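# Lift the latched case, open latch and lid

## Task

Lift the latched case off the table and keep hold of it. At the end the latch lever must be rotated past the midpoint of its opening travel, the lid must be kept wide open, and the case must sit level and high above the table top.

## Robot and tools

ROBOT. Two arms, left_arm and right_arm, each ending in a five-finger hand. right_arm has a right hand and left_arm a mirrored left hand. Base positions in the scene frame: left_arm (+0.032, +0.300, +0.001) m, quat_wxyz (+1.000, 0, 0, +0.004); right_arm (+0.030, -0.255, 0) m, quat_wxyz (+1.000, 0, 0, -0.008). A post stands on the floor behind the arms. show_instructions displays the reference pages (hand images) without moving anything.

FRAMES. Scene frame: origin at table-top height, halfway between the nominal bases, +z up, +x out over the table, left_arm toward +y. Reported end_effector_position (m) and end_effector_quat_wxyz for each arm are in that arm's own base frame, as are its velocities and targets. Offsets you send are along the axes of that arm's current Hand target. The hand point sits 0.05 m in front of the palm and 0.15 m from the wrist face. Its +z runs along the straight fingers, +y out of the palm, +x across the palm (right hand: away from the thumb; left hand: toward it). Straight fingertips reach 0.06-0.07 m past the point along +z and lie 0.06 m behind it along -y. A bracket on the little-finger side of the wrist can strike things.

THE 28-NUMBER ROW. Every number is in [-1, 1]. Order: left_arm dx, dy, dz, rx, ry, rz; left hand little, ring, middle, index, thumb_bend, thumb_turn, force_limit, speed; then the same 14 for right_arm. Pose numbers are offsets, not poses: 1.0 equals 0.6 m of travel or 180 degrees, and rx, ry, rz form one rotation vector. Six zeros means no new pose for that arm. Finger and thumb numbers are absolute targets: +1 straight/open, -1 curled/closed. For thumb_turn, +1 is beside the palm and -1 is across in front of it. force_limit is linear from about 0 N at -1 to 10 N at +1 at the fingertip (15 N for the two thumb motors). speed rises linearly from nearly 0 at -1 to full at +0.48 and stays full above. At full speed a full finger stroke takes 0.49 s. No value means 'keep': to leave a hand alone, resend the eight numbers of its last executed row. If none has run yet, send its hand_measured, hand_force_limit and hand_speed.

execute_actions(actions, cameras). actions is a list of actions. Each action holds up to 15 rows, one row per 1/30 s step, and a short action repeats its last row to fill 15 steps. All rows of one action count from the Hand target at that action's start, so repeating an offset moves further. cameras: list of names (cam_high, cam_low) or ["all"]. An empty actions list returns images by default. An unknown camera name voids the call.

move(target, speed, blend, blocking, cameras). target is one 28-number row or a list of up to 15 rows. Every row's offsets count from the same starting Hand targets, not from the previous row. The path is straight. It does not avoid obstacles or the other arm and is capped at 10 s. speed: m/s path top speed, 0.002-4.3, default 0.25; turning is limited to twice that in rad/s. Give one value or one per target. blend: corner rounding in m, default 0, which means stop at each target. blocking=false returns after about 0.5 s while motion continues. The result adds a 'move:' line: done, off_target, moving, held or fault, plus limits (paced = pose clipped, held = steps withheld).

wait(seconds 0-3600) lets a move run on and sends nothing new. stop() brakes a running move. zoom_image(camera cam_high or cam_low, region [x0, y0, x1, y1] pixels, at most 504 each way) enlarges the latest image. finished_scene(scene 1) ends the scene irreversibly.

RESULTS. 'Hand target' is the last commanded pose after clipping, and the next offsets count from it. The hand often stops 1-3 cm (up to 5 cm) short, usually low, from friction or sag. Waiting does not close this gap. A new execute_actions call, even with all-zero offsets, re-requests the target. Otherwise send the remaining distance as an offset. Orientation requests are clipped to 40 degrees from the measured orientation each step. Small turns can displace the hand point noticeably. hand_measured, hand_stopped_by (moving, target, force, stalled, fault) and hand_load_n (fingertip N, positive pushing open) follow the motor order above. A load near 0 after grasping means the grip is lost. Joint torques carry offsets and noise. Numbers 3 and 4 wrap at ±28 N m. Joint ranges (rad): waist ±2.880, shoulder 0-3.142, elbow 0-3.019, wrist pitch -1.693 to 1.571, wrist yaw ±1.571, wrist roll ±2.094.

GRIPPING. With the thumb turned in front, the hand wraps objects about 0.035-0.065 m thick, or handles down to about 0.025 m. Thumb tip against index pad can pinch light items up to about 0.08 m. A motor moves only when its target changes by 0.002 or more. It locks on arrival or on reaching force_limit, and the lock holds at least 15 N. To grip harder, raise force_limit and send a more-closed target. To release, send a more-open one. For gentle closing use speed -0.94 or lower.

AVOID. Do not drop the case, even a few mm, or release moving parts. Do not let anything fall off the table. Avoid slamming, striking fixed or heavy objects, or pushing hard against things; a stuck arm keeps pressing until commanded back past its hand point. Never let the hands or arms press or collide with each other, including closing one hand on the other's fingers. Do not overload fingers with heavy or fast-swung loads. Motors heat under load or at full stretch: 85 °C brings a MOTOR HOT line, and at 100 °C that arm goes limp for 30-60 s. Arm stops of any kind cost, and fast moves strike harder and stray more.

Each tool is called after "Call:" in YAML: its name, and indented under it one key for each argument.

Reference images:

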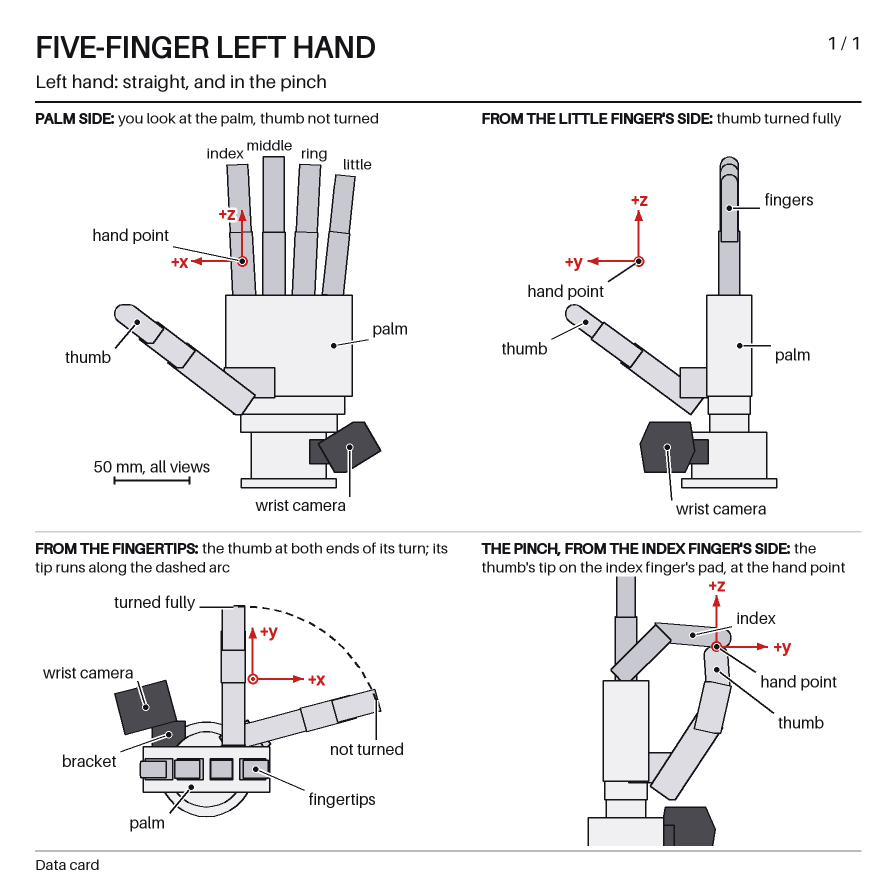

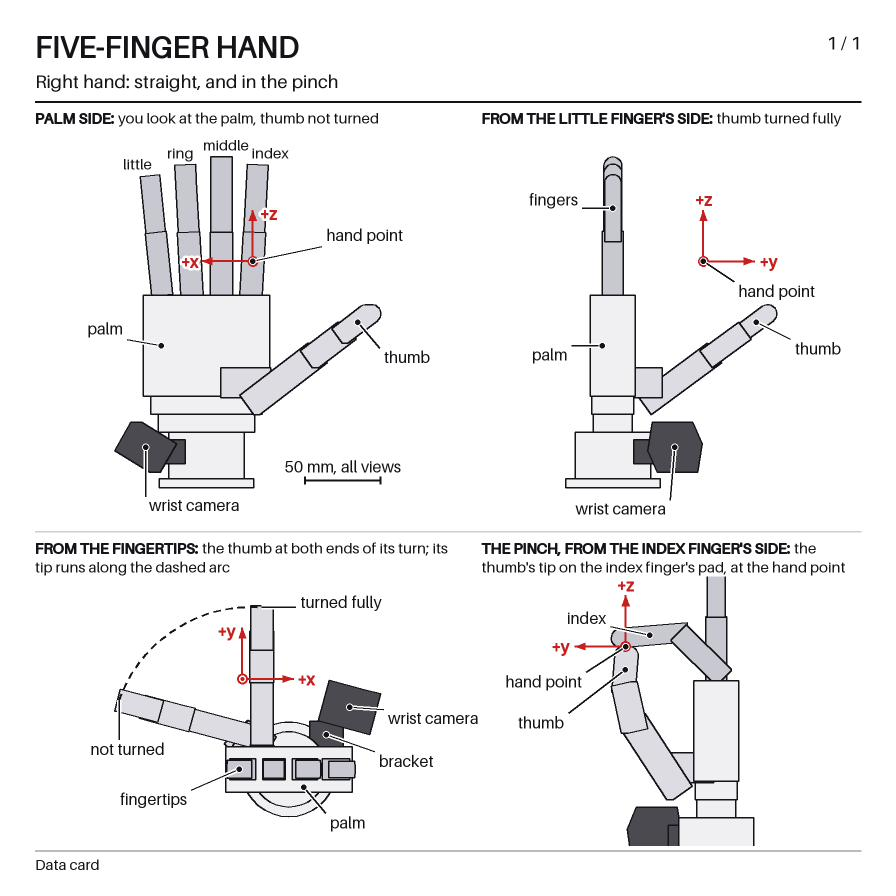

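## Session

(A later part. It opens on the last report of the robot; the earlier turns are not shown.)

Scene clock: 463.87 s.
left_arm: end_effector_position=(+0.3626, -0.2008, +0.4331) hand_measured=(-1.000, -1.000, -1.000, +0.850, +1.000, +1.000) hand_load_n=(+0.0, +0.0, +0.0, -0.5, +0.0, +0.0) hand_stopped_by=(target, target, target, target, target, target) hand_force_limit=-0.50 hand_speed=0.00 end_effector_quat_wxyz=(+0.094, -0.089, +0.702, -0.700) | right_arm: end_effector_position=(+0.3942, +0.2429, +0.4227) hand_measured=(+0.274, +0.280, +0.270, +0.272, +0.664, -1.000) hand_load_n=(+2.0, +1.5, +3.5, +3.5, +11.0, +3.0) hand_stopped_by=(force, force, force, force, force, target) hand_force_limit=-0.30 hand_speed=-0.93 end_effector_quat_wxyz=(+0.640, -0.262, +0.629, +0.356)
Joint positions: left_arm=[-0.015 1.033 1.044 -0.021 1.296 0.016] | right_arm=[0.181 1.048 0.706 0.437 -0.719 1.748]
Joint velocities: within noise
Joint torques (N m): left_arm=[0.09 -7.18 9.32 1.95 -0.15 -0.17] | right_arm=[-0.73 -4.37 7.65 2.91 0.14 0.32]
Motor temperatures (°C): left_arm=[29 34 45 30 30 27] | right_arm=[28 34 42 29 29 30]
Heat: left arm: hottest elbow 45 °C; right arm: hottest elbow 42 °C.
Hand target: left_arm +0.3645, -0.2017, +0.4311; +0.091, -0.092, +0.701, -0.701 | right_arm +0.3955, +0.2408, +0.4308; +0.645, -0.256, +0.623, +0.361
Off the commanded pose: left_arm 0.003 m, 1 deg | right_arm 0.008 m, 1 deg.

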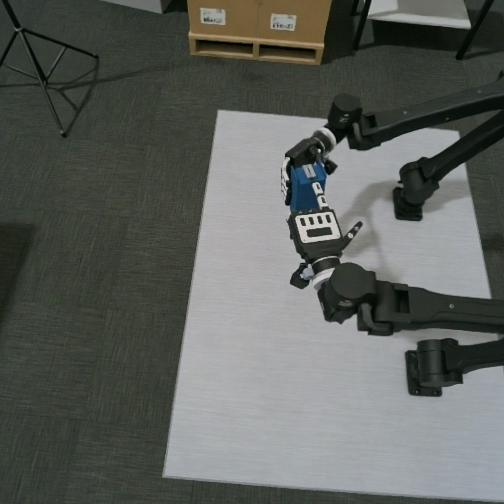

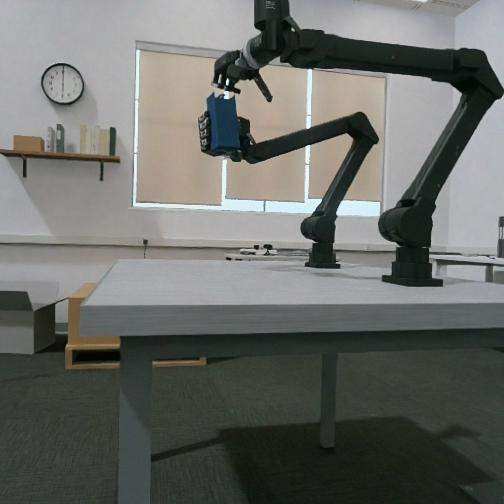

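Call:
move:
  target: [-0.0167,0,0.0167,0,0,0,-1,-1,-1,0.85,1,1,-0.5,0.0,0,0,0,0,0,0,0.25,0.24,0.18,0.16,0.5,-1,-0.3,-0.93]
  speed: 0.05
  cameras: ["all"]

Call:
zoom_image:
  camera: "cam_low"
  region: [206, 70, 256, 120]

Call:
zoom_image:
  camera: "cam_high"
  region: [285, 155, 335, 205]

Scene clock: 474.50 s.
left_arm: end_effector_position=(+0.3753, -0.2060, +0.4212) hand_measured=(-1.000, -1.000, -1.000, +0.850, +1.000, +1.000) hand_load_n=(+0.0, +0.0, +0.5, +0.0, +0.0, -0.5) hand_stopped_by=(target, target, target, target, target, target) hand_force_limit=-0.50 hand_speed=0.00 end_effector_quat_wxyz=(+0.087, -0.100, +0.704, -0.698) | right_arm: end_effector_position=(+0.3942, +0.2429, +0.4227) hand_measured=(+0.274, +0.280, +0.270, +0.272, +0.664, -1.000) hand_load_n=(+2.0, +1.5, +3.5, +3.5, +11.0, +3.0) hand_stopped_by=(force, force, force, force, force, target) hand_force_limit=-0.30 hand_speed=-0.93 end_effector_quat_wxyz=(+0.640, -0.262, +0.629, +0.356)
Joint positions: left_arm=[-0.029 1.07 1.044 -0.008 1.277 0.015] | right_arm=[0.181 1.048 0.706 0.437 -0.719 1.748]
Joint torques (N m): left_arm=[-0.32 -8 11.06 1.99 -0.11 -0.17] | right_arm=[-0.73 -4.37 7.64 2.89 0.13 0.32]
Heat: left arm: hottest elbow 45 °C; right arm: hottest elbow 42 °C.
Hand target: left_arm +0.3766, -0.2089, +0.4312; +0.091, -0.092, +0.701, -0.701 | right_arm +0.3955, +0.2408, +0.4308; +0.645, -0.256, +0.623, +0.361
Off the commanded pose: left_arm 0.010 m, 1 deg | right_arm 0.008 m, 1 deg.
move: done

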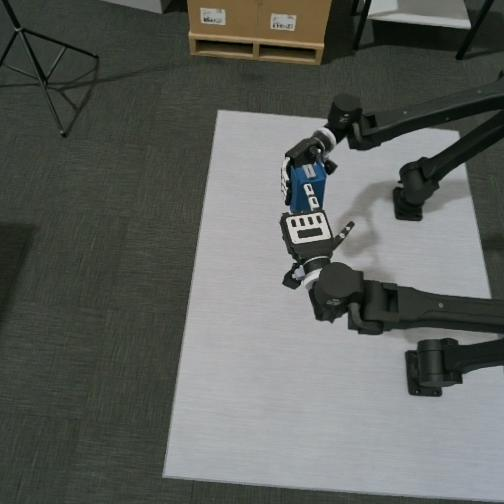

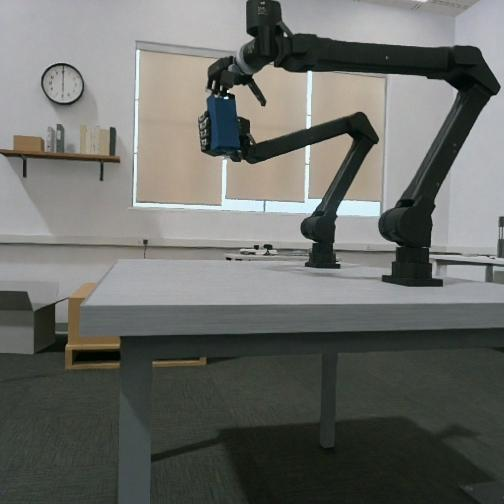

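Scaled by 10.080.

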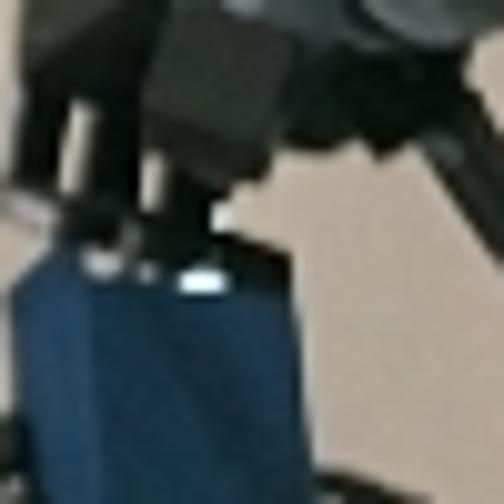

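Scaled by 10.080.

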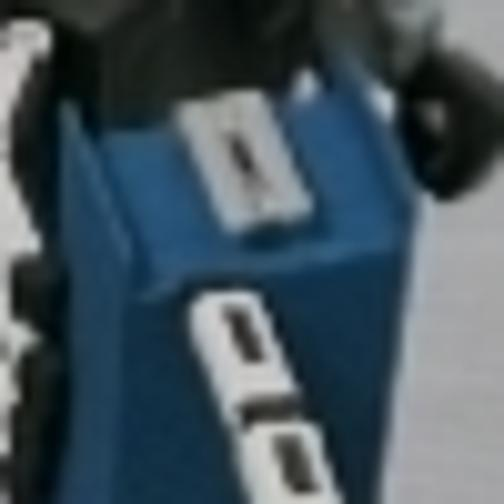

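Call:
zoom_image:
  camera: "cam_low"
  region: [208, 82, 238, 112]

Call:
zoom_image:
  camera: "cam_high"
  region: [295, 160, 325, 190]

Scaled by 16.800.

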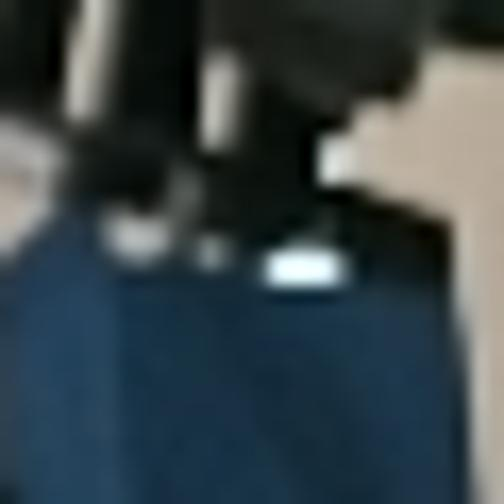

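Scaled by 16.800.

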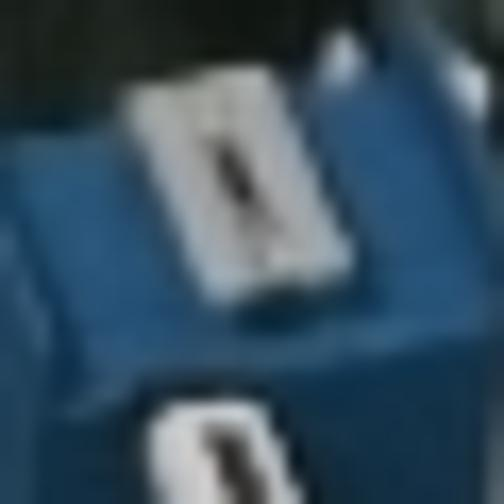

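Call:
move:
  target: [0,-0.025,0.0,0,0,0,-1,-1,-1,0.85,1,1,-0.5,0.0,0,0,0,0,0,0,0.25,0.24,0.18,0.16,0.5,-1,-0.3,-0.93]
  speed: 0.05

Scene clock: 486.43 s.
left_arm: end_effector_position=(+0.3745, -0.2061, +0.4206) hand_measured=(-1.000, -1.000, -1.000, +0.850, +1.000, +1.000) hand_load_n=(+0.0, +0.0, +0.0, +0.0, +0.0, -0.5) hand_stopped_by=(target, target, target, target, target, target) hand_force_limit=-0.50 hand_speed=0.00 end_effector_quat_wxyz=(+0.083, -0.104, +0.704, -0.698) | right_arm: end_effector_position=(+0.3942, +0.2429, +0.4227) hand_measured=(+0.274, +0.280, +0.270, +0.272, +0.664, -1.000) hand_load_n=(+2.0, +1.0, +4.0, +3.5, +10.5, +2.5) hand_stopped_by=(force, force, force, force, force, target) hand_force_limit=-0.30 hand_speed=-0.93 end_effector_quat_wxyz=(+0.640, -0.262, +0.629, +0.356)
Joint positions: left_arm=[-0.029 1.07 1.044 -0.015 1.277 0.01] | right_arm=[0.181 1.048 0.706 0.437 -0.719 1.748]
Joint torques (N m): left_arm=[-0.26 -8.29 13.76 1.05 -0.07 -0.17] | right_arm=[-0.73 -4.37 7.64 2.89 0.14 0.32]
Heat: left arm: hottest elbow 45 °C; right arm: hottest elbow 42 °C.
Hand target: left_arm +0.3767, -0.2089, +0.4462; +0.091, -0.092, +0.701, -0.701 | right_arm +0.3955, +0.2408, +0.4308; +0.645, -0.256, +0.623, +0.361
Off the commanded pose: left_arm 0.026 m, 2 deg | right_arm 0.008 m, 1 deg.
move: off_target (left_arm)

Call:
move:
  target: [0,-0.02,0.0,0,0,0,-1,-1,-1,0.85,1,1,-0.5,0.0,0,0,0,0,0,0,0.25,0.24,0.18,0.16,0.5,-1,-0.3,-0.93]
  speed: 0.05

Scene clock: 487.90 s.
left_arm: end_effector_position=(+0.3743, -0.2061, +0.4310) hand_measured=(-1.000, -1.000, -1.000, +0.850, +1.000, +1.000) hand_load_n=(+0.0, +0.0, +0.0, +0.0, +0.0, -0.5) hand_stopped_by=(target, target, target, target, target, target) hand_force_limit=-0.50 hand_speed=0.00 end_effector_quat_wxyz=(+0.081, -0.106, +0.704, -0.698) | right_arm: end_effector_position=(+0.3942, +0.2429, +0.4227) hand_measured=(+0.274, +0.280, +0.270, +0.272, +0.664, -1.000) hand_load_n=(+2.0, +1.0, +4.0, +3.5, +10.5, +2.5) hand_stopped_by=(force, force, force, force, force, target) hand_force_limit=-0.30 hand_speed=-0.93 end_effector_quat_wxyz=(+0.640, -0.262, +0.629, +0.356)
Joint positions: left_arm=[-0.029 1.07 1.071 -0.045 1.277 0.007] | right_arm=[0.181 1.048 0.706 0.437 -0.719 1.748]
Joint torques (N m): left_arm=[-0.21 -8.35 14.05 1.05 -0.06 -0.15] | right_arm=[-0.73 -4.37 7.65 2.89 0.14 0.32]
Heat: left arm: hottest elbow 45 °C; right arm: hottest elbow 42 °C.
Hand target: left_arm +0.3767, -0.2089, +0.4582; +0.091, -0.092, +0.701, -0.701 | right_arm +0.3955, +0.2408, +0.4308; +0.645, -0.256, +0.623, +0.361
Off the commanded pose: left_arm 0.027 m, 2 deg | right_arm 0.008 m, 1 deg.
move: off_target (left_arm)

Call:
move:
  target: [0,0,0.02,0,0,0,-1,-1,-1,0.85,1,1,-0.5,0.0,0,0,0,0,0,0,0.25,0.24,0.18,0.16,0.5,-1,-0.3,-0.93]
  speed: 0.05
  cameras: ["all"]

Call:
zoom_image:
  camera: "cam_high"
  region: [285, 155, 335, 205]

Call:
zoom_image:
  camera: "cam_low"
  region: [206, 70, 256, 120]

Scene clock: 490.17 s.
left_arm: end_effector_position=(+0.3748, -0.2165, +0.4326) hand_measured=(-1.000, -1.000, -1.000, +0.850, +1.000, +1.000) hand_load_n=(+0.0, +0.0, +0.0, +0.0, +0.0, +0.0) hand_stopped_by=(target, target, target, target, target, target) hand_force_limit=-0.50 hand_speed=0.00 end_effector_quat_wxyz=(+0.082, -0.105, +0.704, -0.698) | right_arm: end_effector_position=(+0.3946, +0.2426, +0.4226) hand_measured=(+0.274, +0.280, +0.270, +0.272, +0.664, -1.000) hand_load_n=(+2.0, +1.0, +4.0, +4.0, +10.5, +2.5) hand_stopped_by=(force, force, force, force, force, target) hand_force_limit=-0.30 hand_speed=-0.93 end_effector_quat_wxyz=(+0.639, -0.261, +0.629, +0.356)
Joint positions: left_arm=[-0.058 1.071 1.076 -0.045 1.246 0.007] | right_arm=[0.18 1.048 0.706 0.437 -0.719 1.749]
Joint torques (N m): left_arm=[-0.44 -7.36 14.28 1.16 -0.1 -0.14] | right_arm=[-0.73 -4.37 7.61 2.89 0.13 0.31]
Heat: left arm: hottest elbow 46 °C; right arm: hottest elbow 42 °C.
Hand target: left_arm +0.3798, -0.2205, +0.4581; +0.091, -0.092, +0.701, -0.701 | right_arm +0.3955, +0.2408, +0.4308; +0.645, -0.256, +0.623, +0.361
Off the commanded pose: left_arm 0.026 m, 2 deg | right_arm 0.008 m, 1 deg.
move: off_target (left_arm)

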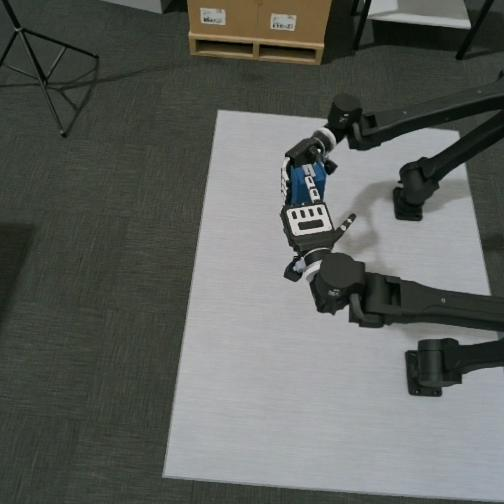

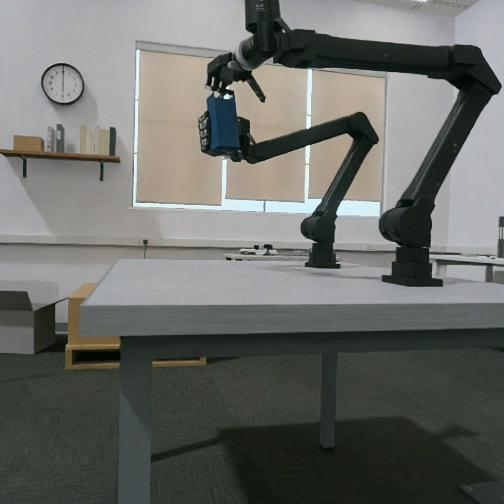

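Scaled by 10.080.

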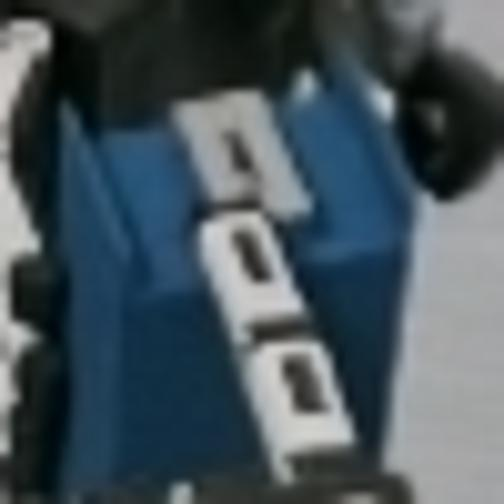

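Scaled by 10.080.

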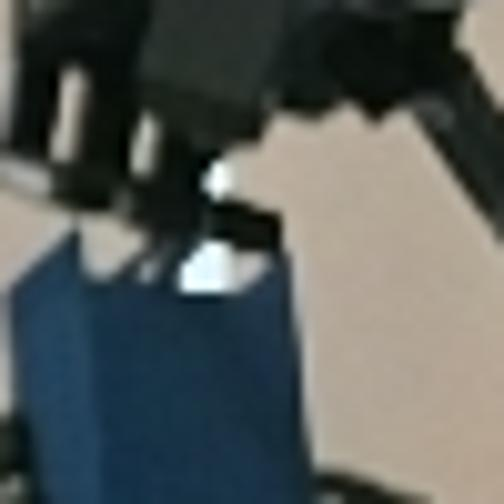

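Call:
zoom_image:
  camera: "cam_low"
  region: [212, 84, 236, 108]

Scaled by 21.000.

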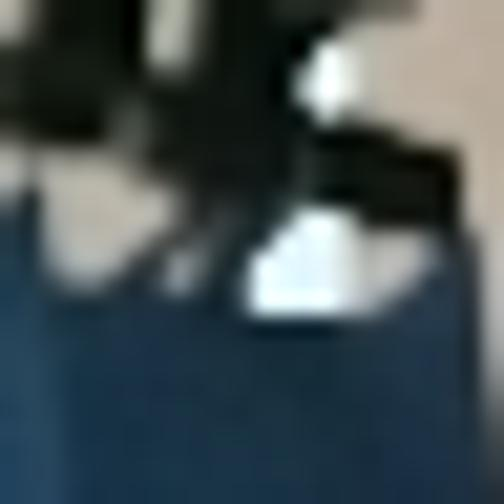

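Call:
move:
  target: [0,0,-0.017,0,0,0,-1,-1,-1,0.85,1,1,-0.5,0.0,0,0,0,0,0,0,0.25,0.24,0.18,0.16,0.5,-1,-0.3,-0.93]
  speed: 0.05

Scene clock: 496.23 s.
left_arm: end_effector_position=(+0.3730, -0.2125, +0.4324) hand_measured=(-1.000, -1.000, -1.000, +0.850, +1.000, +1.000) hand_load_n=(+0.0, +0.0, +0.0, +0.0, +0.0, -0.5) hand_stopped_by=(target, target, target, target, target, target) hand_force_limit=-0.50 hand_speed=0.00 end_effector_quat_wxyz=(+0.078, -0.103, +0.704, -0.698) | right_arm: end_effector_position=(+0.3946, +0.2426, +0.4226) hand_measured=(+0.274, +0.280, +0.270, +0.272, +0.664, -1.000) hand_load_n=(+2.0, +1.0, +4.0, +3.5, +10.5, +2.5) hand_stopped_by=(force, force, force, force, force, target) hand_force_limit=-0.30 hand_speed=-0.93 end_effector_quat_wxyz=(+0.639, -0.261, +0.629, +0.356)
Joint positions: left_arm=[-0.047 1.071 1.076 -0.047 1.268 0.007] | right_arm=[0.18 1.048 0.706 0.437 -0.719 1.749]
Joint torques (N m): left_arm=[0.79 -8.23 13.89 1.06 0.07 -0.13] | right_arm=[-0.67 -4.37 7.64 2.91 0.13 0.3]
Heat: left arm: hottest elbow 46 °C; right arm: hottest elbow 42 °C.
Hand target: left_arm +0.3772, -0.2106, +0.4582; +0.091, -0.092, +0.701, -0.701 | right_arm +0.3955, +0.2408, +0.4308; +0.645, -0.256, +0.623, +0.361
Off the commanded pose: left_arm 0.026 m, 2 deg | right_arm 0.008 m, 1 deg.
move: off_target (left_arm)

Call:
move:
  target: [0.0,0,-0.015,0,0,0,-1,-1,-1,0.85,1,1,-0.5,0.0,0,0,0,0,0,0,0.25,0.24,0.18,0.16,0.5,-1,-0.3,-0.93]
  speed: 0.05

Call:
move:
  target: [0.0,0,0,0,0,0,-1,-1,-1,0.77,1,1,-0.5,-0.5,0,0,0,0,0,0,0.25,0.24,0.18,0.16,0.5,-1,-0.3,-0.93]
  speed: 0.05
  cameras: ["all"]

Call:
zoom_image:
  camera: "cam_low"
  region: [212, 84, 236, 108]

Call:
zoom_image:
  camera: "cam_high"
  region: [285, 155, 335, 205]

Scene clock: 498.00 s.
left_arm: end_effector_position=(+0.3734, -0.2033, +0.4323) hand_measured=(-1.000, -1.000, -1.000, +0.850, +1.000, +1.000) hand_load_n=(+0.0, +0.0, +0.0, +0.0, -0.5, +0.0) hand_stopped_by=(target, target, target, target, target, target) hand_force_limit=-0.50 hand_speed=0.00 end_effector_quat_wxyz=(+0.077, -0.104, +0.704, -0.698) | right_arm: end_effector_position=(+0.3946, +0.2426, +0.4226) hand_measured=(+0.274, +0.280, +0.270, +0.272, +0.664, -1.000) hand_load_n=(+2.0, +1.0, +3.5, +4.0, +10.5, +2.5) hand_stopped_by=(force, force, force, force, force, target) hand_force_limit=-0.30 hand_speed=-0.93 end_effector_quat_wxyz=(+0.639, -0.261, +0.629, +0.356)
Joint positions: left_arm=[-0.021 1.071 1.076 -0.05 1.292 0.007] | right_arm=[0.18 1.048 0.706 0.437 -0.719 1.749]
Joint torques (N m): left_arm=[0.62 -8.76 13.53 1.06 0.08 -0.13] | right_arm=[-0.62 -4.37 7.65 2.91 0.13 0.3]
Heat: left arm: hottest elbow 47 °C; right arm: hottest elbow 42 °C.
Hand target: left_arm +0.3749, -0.2018, +0.4581; +0.091, -0.092, +0.701, -0.701 | right_arm +0.3955, +0.2408, +0.4308; +0.645, -0.256, +0.623, +0.361
Off the commanded pose: left_arm 0.026 m, 2 deg | right_arm 0.008 m, 1 deg.
move: off_target (left_arm)

Scene clock: 498.50 s.
left_arm: end_effector_position=(+0.3734, -0.2033, +0.4323) hand_measured=(-1.000, -1.000, -1.000, +0.770, +1.000, +1.000) hand_load_n=(+0.0, +0.0, +0.0, +0.0, +0.0, +0.0) hand_stopped_by=(target, target, target, target, target, target) hand_force_limit=-0.50 hand_speed=-0.50 end_effector_quat_wxyz=(+0.077, -0.104, +0.704, -0.698) | right_arm: end_effector_position=(+0.3946, +0.2426, +0.4226) hand_measured=(+0.274, +0.280, +0.270, +0.272, +0.664, -1.000) hand_load_n=(+2.0, +1.5, +3.5, +3.5, +11.0, +2.5) hand_stopped_by=(force, force, force, force, force, target) hand_force_limit=-0.30 hand_speed=-0.93 end_effector_quat_wxyz=(+0.639, -0.261, +0.629, +0.356)
Joint positions: left_arm=[-0.021 1.071 1.076 -0.05 1.292 0.007] | right_arm=[0.18 1.048 0.706 0.437 -0.719 1.749]
Joint torques (N m): left_arm=[0.67 -8.82 13.53 1.06 0.07 -0.12] | right_arm=[-0.67 -4.37 7.64 2.89 0.13 0.31]
Heat: left arm: hottest elbow 47 °C; right arm: hottest elbow 42 °C.
Hand target: left_arm +0.3749, -0.2018, +0.4581; +0.091, -0.092, +0.701, -0.701 | right_arm +0.3955, +0.2408, +0.4308; +0.645, -0.256, +0.623, +0.361
Off the commanded pose: left_arm 0.026 m, 2 deg | right_arm 0.008 m, 1 deg.
move: done

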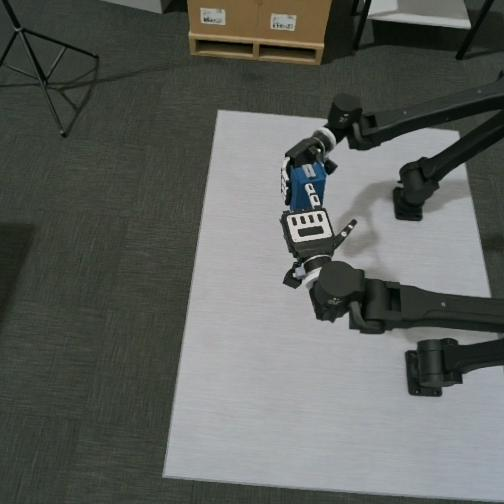

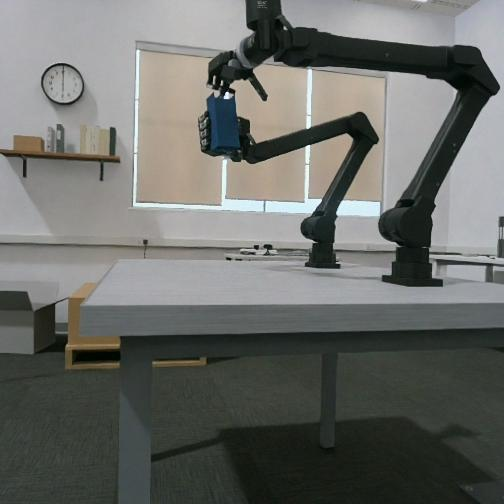

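Scaled by 21.000.

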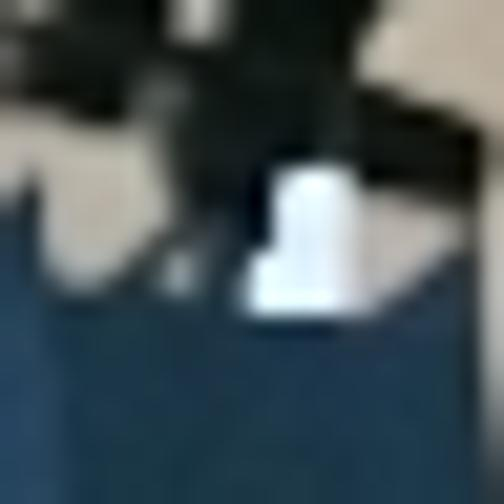

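Scaled by 10.080.

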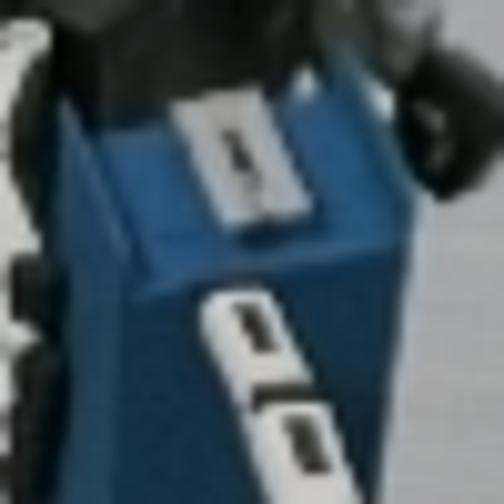

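Call:
move:
  target: [0,-0.05,-0.03,0,0,0,-1,-1,-1,0.735,1,1,-0.5,-0.5,0,0,0,0,0,0,0.25,0.24,0.18,0.16,0.5,-1,-0.3,-0.93]
  speed: 0.1
  cameras: ["all"]

Call:
zoom_image:
  camera: "cam_low"
  region: [212, 84, 236, 108]

Call:
zoom_image:
  camera: "cam_high"
  region: [290, 155, 330, 195]

Scene clock: 511.07 s.
left_arm: end_effector_position=(+0.3706, -0.1857, +0.4605) hand_measured=(-1.000, -1.000, -1.000, +0.736, +1.000, +1.000) hand_load_n=(+0.0, +0.0, +0.0, +0.0, +0.0, +0.0) hand_stopped_by=(target, target, target, target, target, target) hand_force_limit=-0.50 hand_speed=-0.50 end_effector_quat_wxyz=(+0.075, -0.107, +0.703, -0.699) | right_arm: end_effector_position=(+0.3946, +0.2426, +0.4226) hand_measured=(+0.274, +0.280, +0.270, +0.272, +0.664, -1.000) hand_load_n=(+2.0, +1.5, +3.5, +3.5, +10.5, +3.0) hand_stopped_by=(force, force, force, force, force, target) hand_force_limit=-0.30 hand_speed=-0.93 end_effector_quat_wxyz=(+0.639, -0.261, +0.629, +0.356)
Joint positions: left_arm=[0.03 1.068 1.146 -0.126 1.342 0.002] | right_arm=[0.18 1.048 0.706 0.437 -0.719 1.749]
Joint torques (N m): left_arm=[0.5 -8.82 13.89 1.01 0.07 -0.11] | right_arm=[-0.67 -4.42 7.64 2.91 0.13 0.3]
Heat: left arm: hottest elbow 48 °C; right arm: hottest elbow 42 °C.
Hand target: left_arm +0.3703, -0.1845, +0.4882; +0.091, -0.092, +0.701, -0.701 | right_arm +0.3955, +0.2408, +0.4308; +0.645, -0.256, +0.623, +0.361
Off the commanded pose: left_arm 0.028 m, 2 deg | right_arm 0.008 m, 1 deg.
move: off_target (left_arm)

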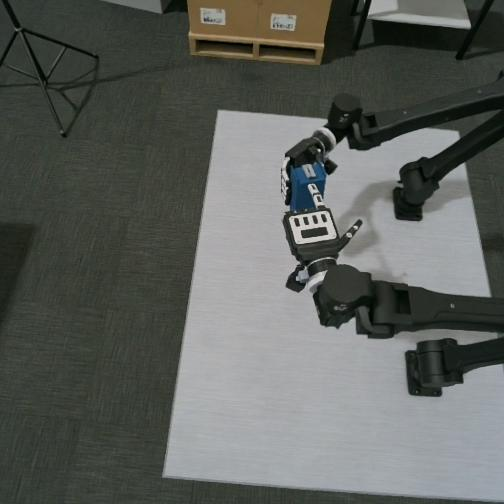

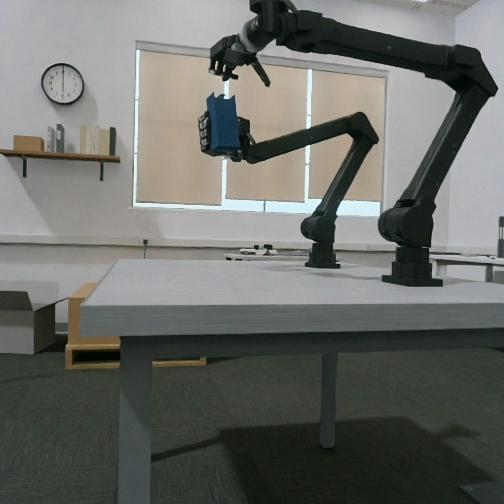

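Scaled by 21.000.

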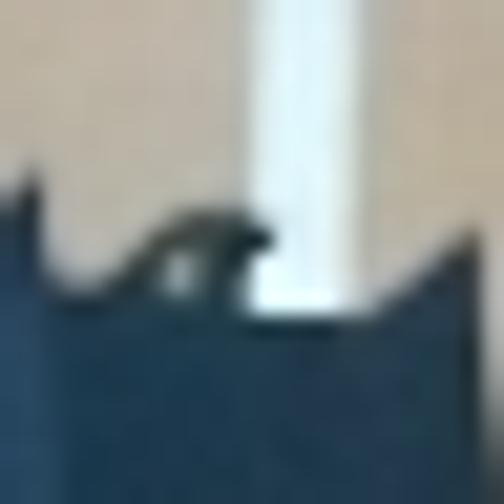

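Scaled by 12.600.

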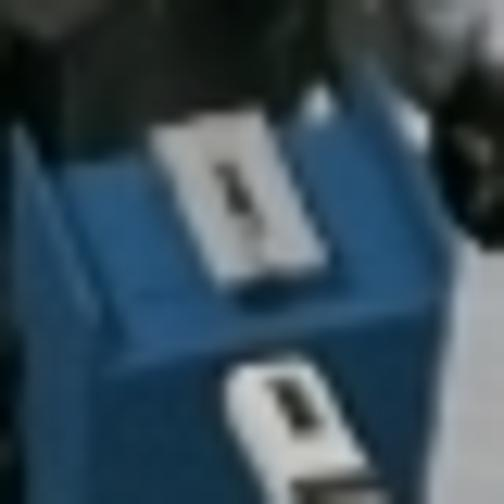

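Call:
move:
  target: [0.0087,0.0883,0.0132,0,0,0,-1,-1,-1,0.735,1,1,-0.5,-0.5,0,0,0,0,0,0,0.25,0.24,0.18,0.16,0.5,-1,-0.3,-0.93]
  speed: 0.05
  cameras: ["all"]

Call:
zoom_image:
  camera: "cam_low"
  region: [212, 84, 236, 108]

Call:
zoom_image:
  camera: "cam_high"
  region: [290, 155, 330, 195]

Scene clock: 528.67 s.
left_arm: end_effector_position=(+0.3708, -0.1908, +0.4323) hand_measured=(-1.000, -1.000, -1.000, +0.736, +1.000, +1.000) hand_load_n=(+0.0, +0.0, +0.0, +0.0, +0.0, +0.0) hand_stopped_by=(target, target, target, target, target, target) hand_force_limit=-0.50 hand_speed=-0.50 end_effector_quat_wxyz=(+0.085, -0.102, +0.702, -0.700) | right_arm: end_effector_position=(+0.3946, +0.2426, +0.4226) hand_measured=(+0.274, +0.280, +0.270, +0.272, +0.664, -1.000) hand_load_n=(+1.5, +1.5, +4.0, +3.5, +10.5, +2.5) hand_stopped_by=(force, force, force, force, force, target) hand_force_limit=-0.30 hand_speed=-0.93 end_effector_quat_wxyz=(+0.639, -0.261, +0.629, +0.356)
Joint positions: left_arm=[0.015 1.057 1.061 -0.029 1.32 0.002] | right_arm=[0.18 1.048 0.706 0.437 -0.719 1.749]
Joint torques (N m): left_arm=[-0.38 -9.11 9.24 1.94 -0.14 -0.03] | right_arm=[-0.62 -4.37 7.64 2.91 0.13 0.31]
Motor temperatures (°C): left_arm=[29 34 53 30 29 27] | right_arm=[28 33 42 29 28 30]
Heat: left arm: hottest elbow 53 °C; right arm: hottest elbow 42 °C.
Hand target: left_arm +0.3673, -0.1935, +0.4353; +0.091, -0.092, +0.701, -0.701 | right_arm +0.3955, +0.2408, +0.4308; +0.645, -0.256, +0.623, +0.361
Off the commanded pose: left_arm 0.005 m, 1 deg | right_arm 0.008 m, 1 deg.
move: done

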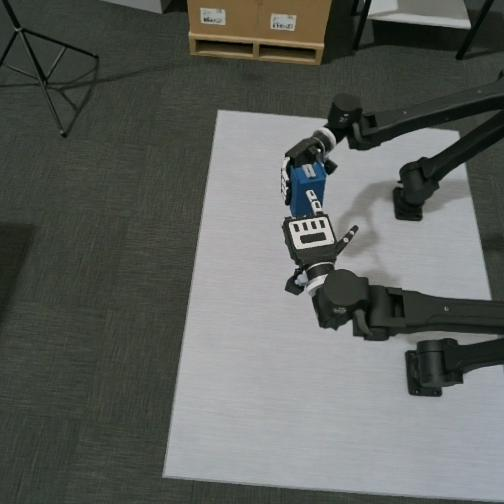

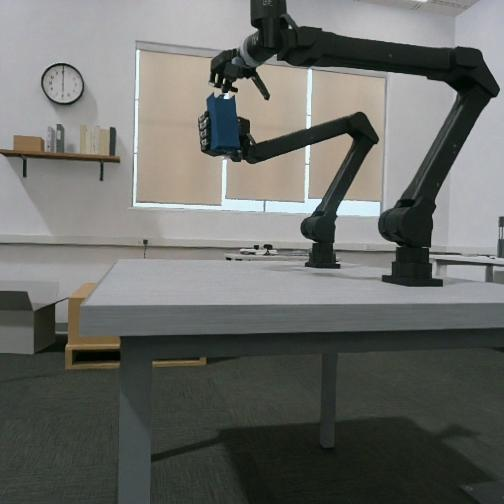

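Scaled by 21.000.

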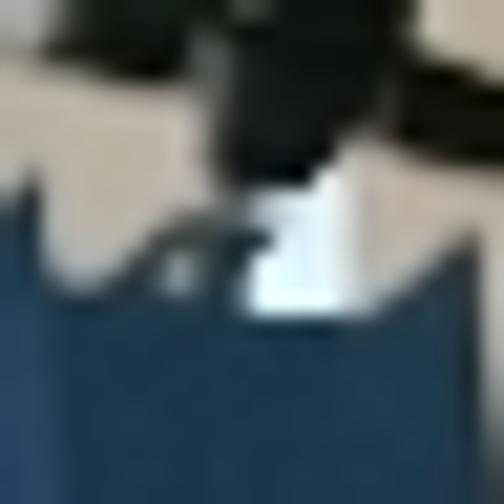

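Scaled by 12.600.

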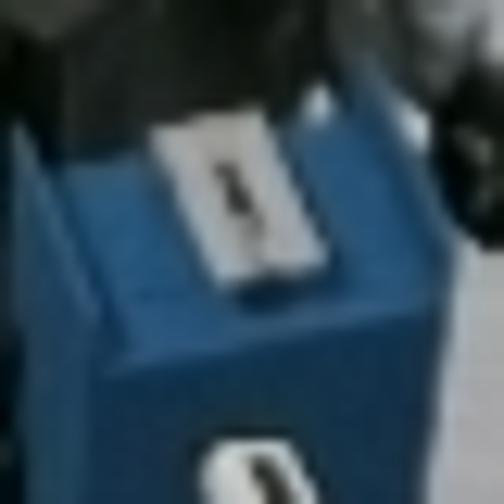

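Call:
move:
  target: [0.0033,0.0092,0.030,0,0,0,-1,-1,-1,0.735,1,1,-0.5,-0.5,0,0,0,0,0,0,0.25,0.24,0.18,0.16,0.5,-1,-0.3,-0.93]
  speed: 0.05
  cameras: ["all"]

Call:
zoom_image:
  camera: "cam_low"
  region: [212, 84, 236, 108]

Call:
zoom_image:
  camera: "cam_high"
  region: [290, 155, 330, 195]

Scene clock: 531.37 s.
left_arm: end_effector_position=(+0.3706, -0.2099, +0.4299) hand_measured=(-1.000, -1.000, -1.000, +0.736, +1.000, +1.000) hand_load_n=(+0.0, +0.0, +0.0, +0.0, +0.0, +0.0) hand_stopped_by=(target, target, target, target, target, target) hand_force_limit=-0.50 hand_speed=-0.50 end_effector_quat_wxyz=(+0.088, -0.097, +0.702, -0.700) | right_arm: end_effector_position=(+0.3946, +0.2426, +0.4226) hand_measured=(+0.274, +0.280, +0.270, +0.272, +0.664, -1.000) hand_load_n=(+2.0, +1.5, +3.5, +3.5, +11.0, +2.5) hand_stopped_by=(force, force, force, force, force, target) hand_force_limit=-0.30 hand_speed=-0.93 end_effector_quat_wxyz=(+0.639, -0.261, +0.629, +0.356)
Joint positions: left_arm=[-0.04 1.057 1.052 -0.01 1.269 0.002] | right_arm=[0.18 1.048 0.706 0.437 -0.719 1.749]
Joint torques (N m): left_arm=[-0.15 -8.35 9.18 2.03 -0.15 -0.04] | right_arm=[-0.67 -4.37 7.64 2.91 0.13 0.3]
Heat: left arm: hottest elbow 52 °C; right arm: hottest elbow 42 °C.
Hand target: left_arm +0.3700, -0.2114, +0.4297; +0.091, -0.092, +0.701, -0.701 | right_arm +0.3955, +0.2408, +0.4308; +0.645, -0.256, +0.623, +0.361
Off the commanded pose: left_arm 0.002 m, 1 deg | right_arm 0.008 m, 1 deg.
move: done

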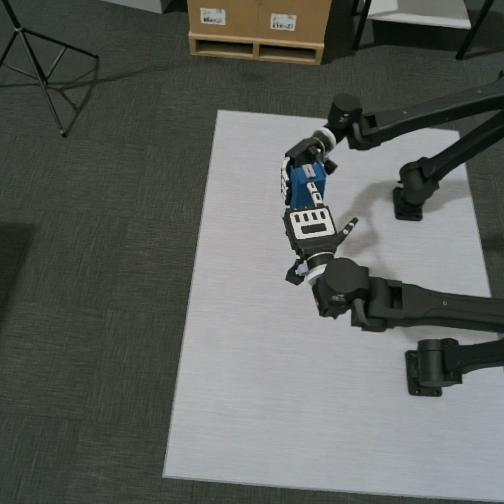

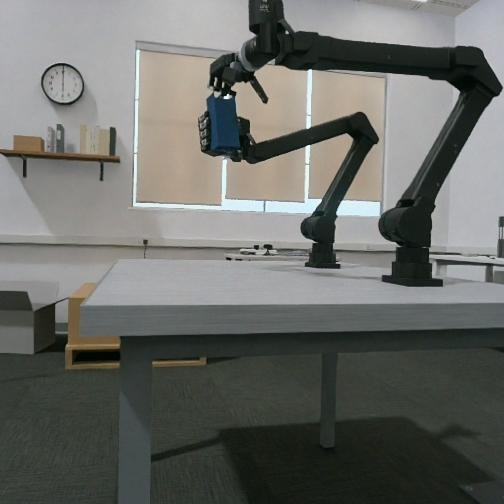

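Scaled by 21.000.

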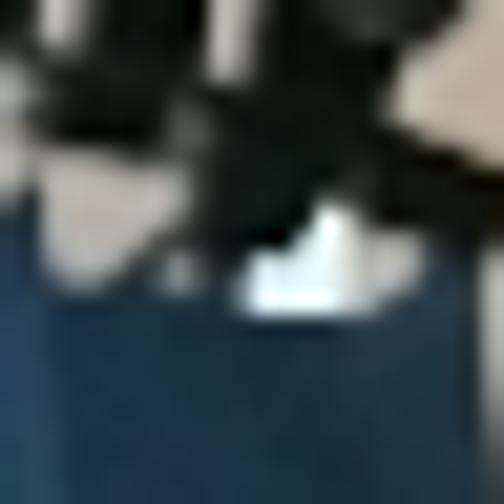

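Scaled by 12.600.

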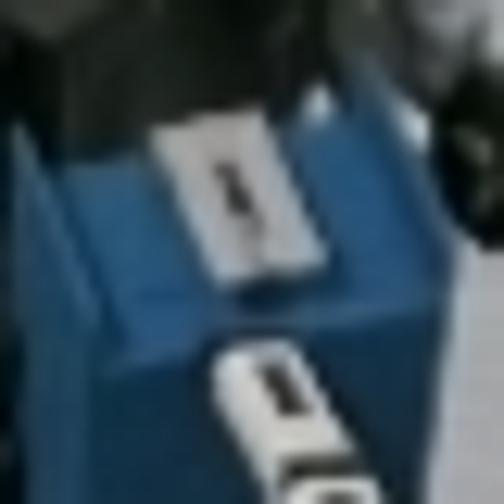

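Call:
move:
  target: [0.0,0.005,0.008,0,0,0,-1,-1,-1,0.735,1,1,-0.5,-0.5,0,0,0,0,0,0,0.25,0.24,0.18,0.16,0.5,-1,-0.3,-0.93]
  speed: 0.05
  cameras: ["all"]

Call:
zoom_image:
  camera: "cam_low"
  region: [212, 84, 236, 108]

Call:
zoom_image:
  camera: "cam_high"
  region: [290, 155, 330, 195]

Scene clock: 547.60 s.
left_arm: end_effector_position=(+0.3712, -0.2135, +0.4284) hand_measured=(-1.000, -1.000, -1.000, +0.736, +1.000, +1.000) hand_load_n=(+0.0, +0.0, +0.0, +0.0, +0.0, -0.5) hand_stopped_by=(target, target, target, target, target, target) hand_force_limit=-0.50 hand_speed=-0.50 end_effector_quat_wxyz=(+0.090, -0.096, +0.702, -0.700) | right_arm: end_effector_position=(+0.3946, +0.2426, +0.4226) hand_measured=(+0.274, +0.280, +0.270, +0.272, +0.664, -1.000) hand_load_n=(+2.0, +1.0, +4.0, +3.5, +10.5, +2.5) hand_stopped_by=(force, force, force, force, force, target) hand_force_limit=-0.30 hand_speed=-0.93 end_effector_quat_wxyz=(+0.639, -0.261, +0.629, +0.356)
Joint positions: left_arm=[-0.05 1.057 1.047 -0.001 1.256 0.002] | right_arm=[0.18 1.048 0.706 0.437 -0.719 1.749]
Joint torques (N m): left_arm=[-0.26 -8 9.14 1.98 -0.15 -0.04] | right_arm=[-0.67 -4.37 7.64 2.91 0.13 0.3]
Heat: left arm: hottest elbow 51 °C; right arm: hottest elbow 42 °C.
Hand target: left_arm +0.3712, -0.2160, +0.4266; +0.091, -0.093, +0.701, -0.701 | right_arm +0.3955, +0.2408, +0.4308; +0.645, -0.256, +0.623, +0.361
Off the commanded pose: left_arm 0.003 m, 0 deg | right_arm 0.008 m, 1 deg.
move: done

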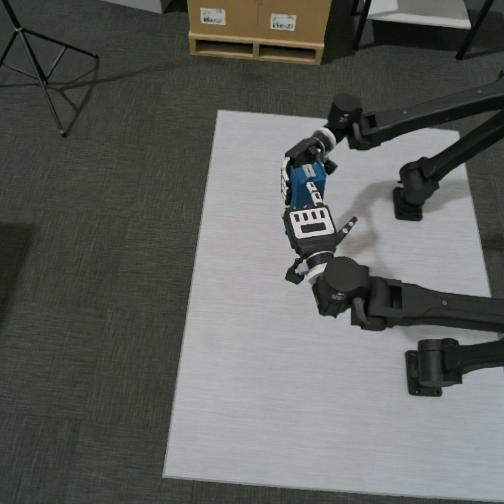

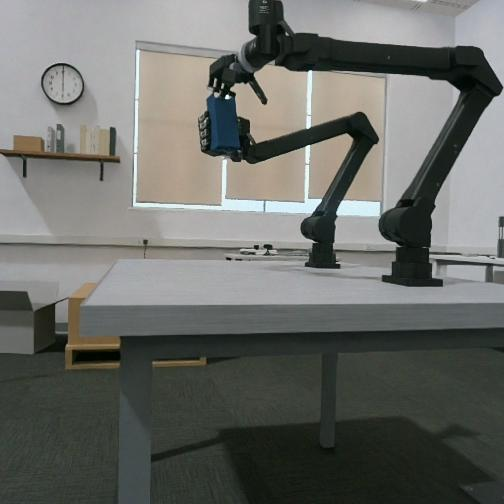

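Scaled by 21.000.

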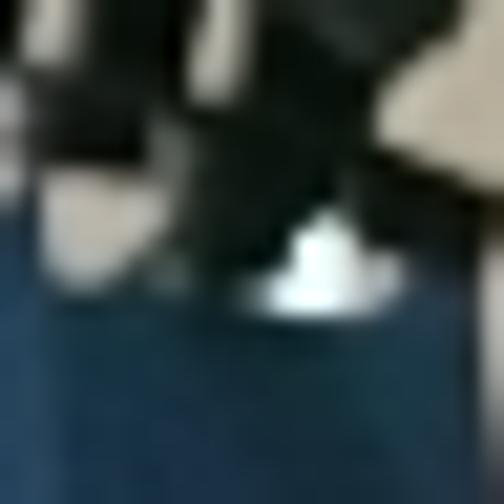

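Scaled by 12.600.

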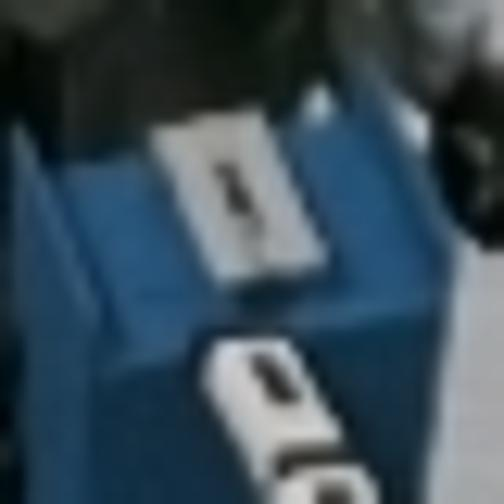

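Call:
move:
  target: [-0.004,0.0,0.016,0,0,0,-1,-1,-1,0.735,1,1,-0.5,-0.5,0,0,0,0,0,0,0.25,0.24,0.18,0.16,0.5,-1,-0.3,-0.93]
  speed: 0.04
  cameras: ["all"]

Call:
zoom_image:
  camera: "cam_low"
  region: [212, 84, 236, 108]

Call:
zoom_image:
  camera: "cam_high"
  region: [290, 155, 330, 195]

Scene clock: 551.27 s.
left_arm: end_effector_position=(+0.3739, -0.2204, +0.4272) hand_measured=(-1.000, -1.000, -1.000, +0.736, +1.000, +1.000) hand_load_n=(+0.0, +0.0, +0.0, +0.0, +0.0, -0.5) hand_stopped_by=(target, target, target, target, target, target) hand_force_limit=-0.50 hand_speed=-0.50 end_effector_quat_wxyz=(+0.093, -0.097, +0.701, -0.700) | right_arm: end_effector_position=(+0.3952, +0.2419, +0.4226) hand_measured=(+0.274, +0.280, +0.270, +0.272, +0.664, -1.000) hand_load_n=(+2.0, +1.0, +4.0, +3.5, +11.0, +2.5) hand_stopped_by=(force, force, force, force, force, target) hand_force_limit=-0.30 hand_speed=-0.93 end_effector_quat_wxyz=(+0.639, -0.260, +0.630, +0.356)
Joint positions: left_arm=[-0.07 1.063 1.047 0.007 1.231 0.002] | right_arm=[0.179 1.048 0.706 0.437 -0.718 1.75]
Joint torques (N m): left_arm=[-0.67 -7.24 9.95 1.96 -0.08 -0.05] | right_arm=[-0.56 -4.42 7.64 2.91 0.11 0.3]
Heat: left arm: hottest elbow 51 °C; right arm: hottest elbow 42 °C.
Hand target: left_arm +0.3760, -0.2247, +0.4266; +0.091, -0.092, +0.701, -0.701 | right_arm +0.3955, +0.2408, +0.4308; +0.645, -0.256, +0.623, +0.361
Off the commanded pose: left_arm 0.005 m, 1 deg | right_arm 0.008 m, 1 deg.
move: done

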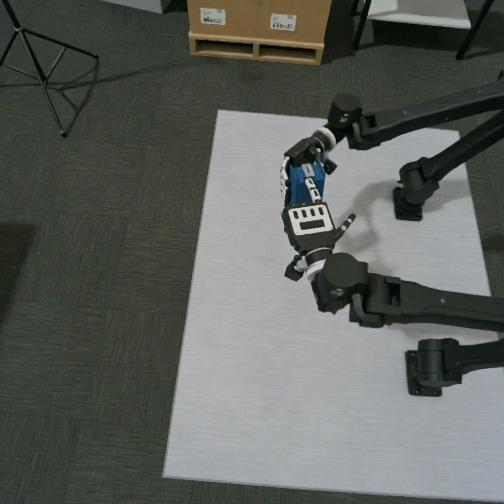

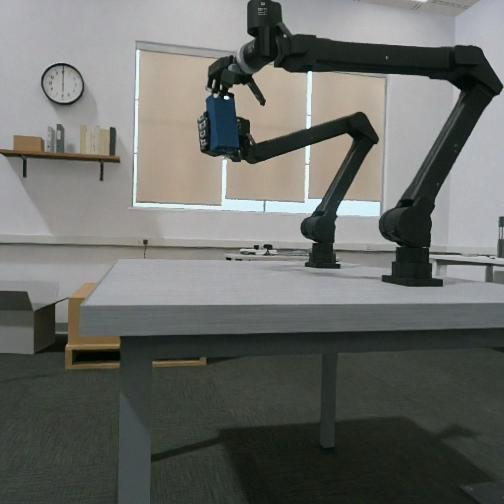

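Scaled by 21.000.

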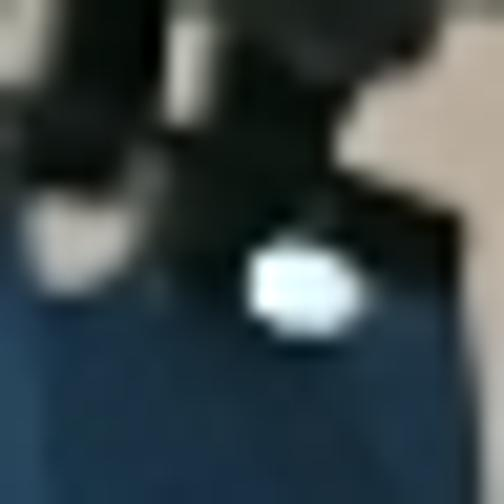

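Scaled by 12.600.

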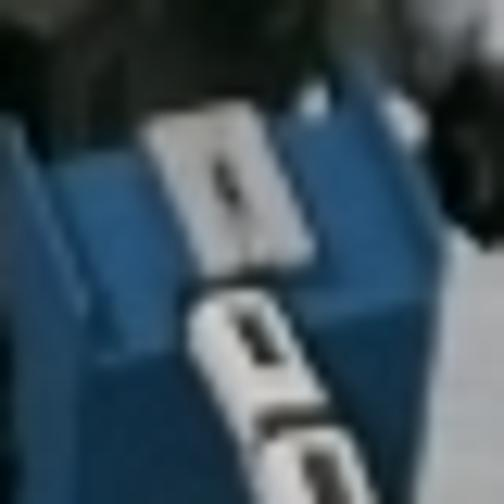

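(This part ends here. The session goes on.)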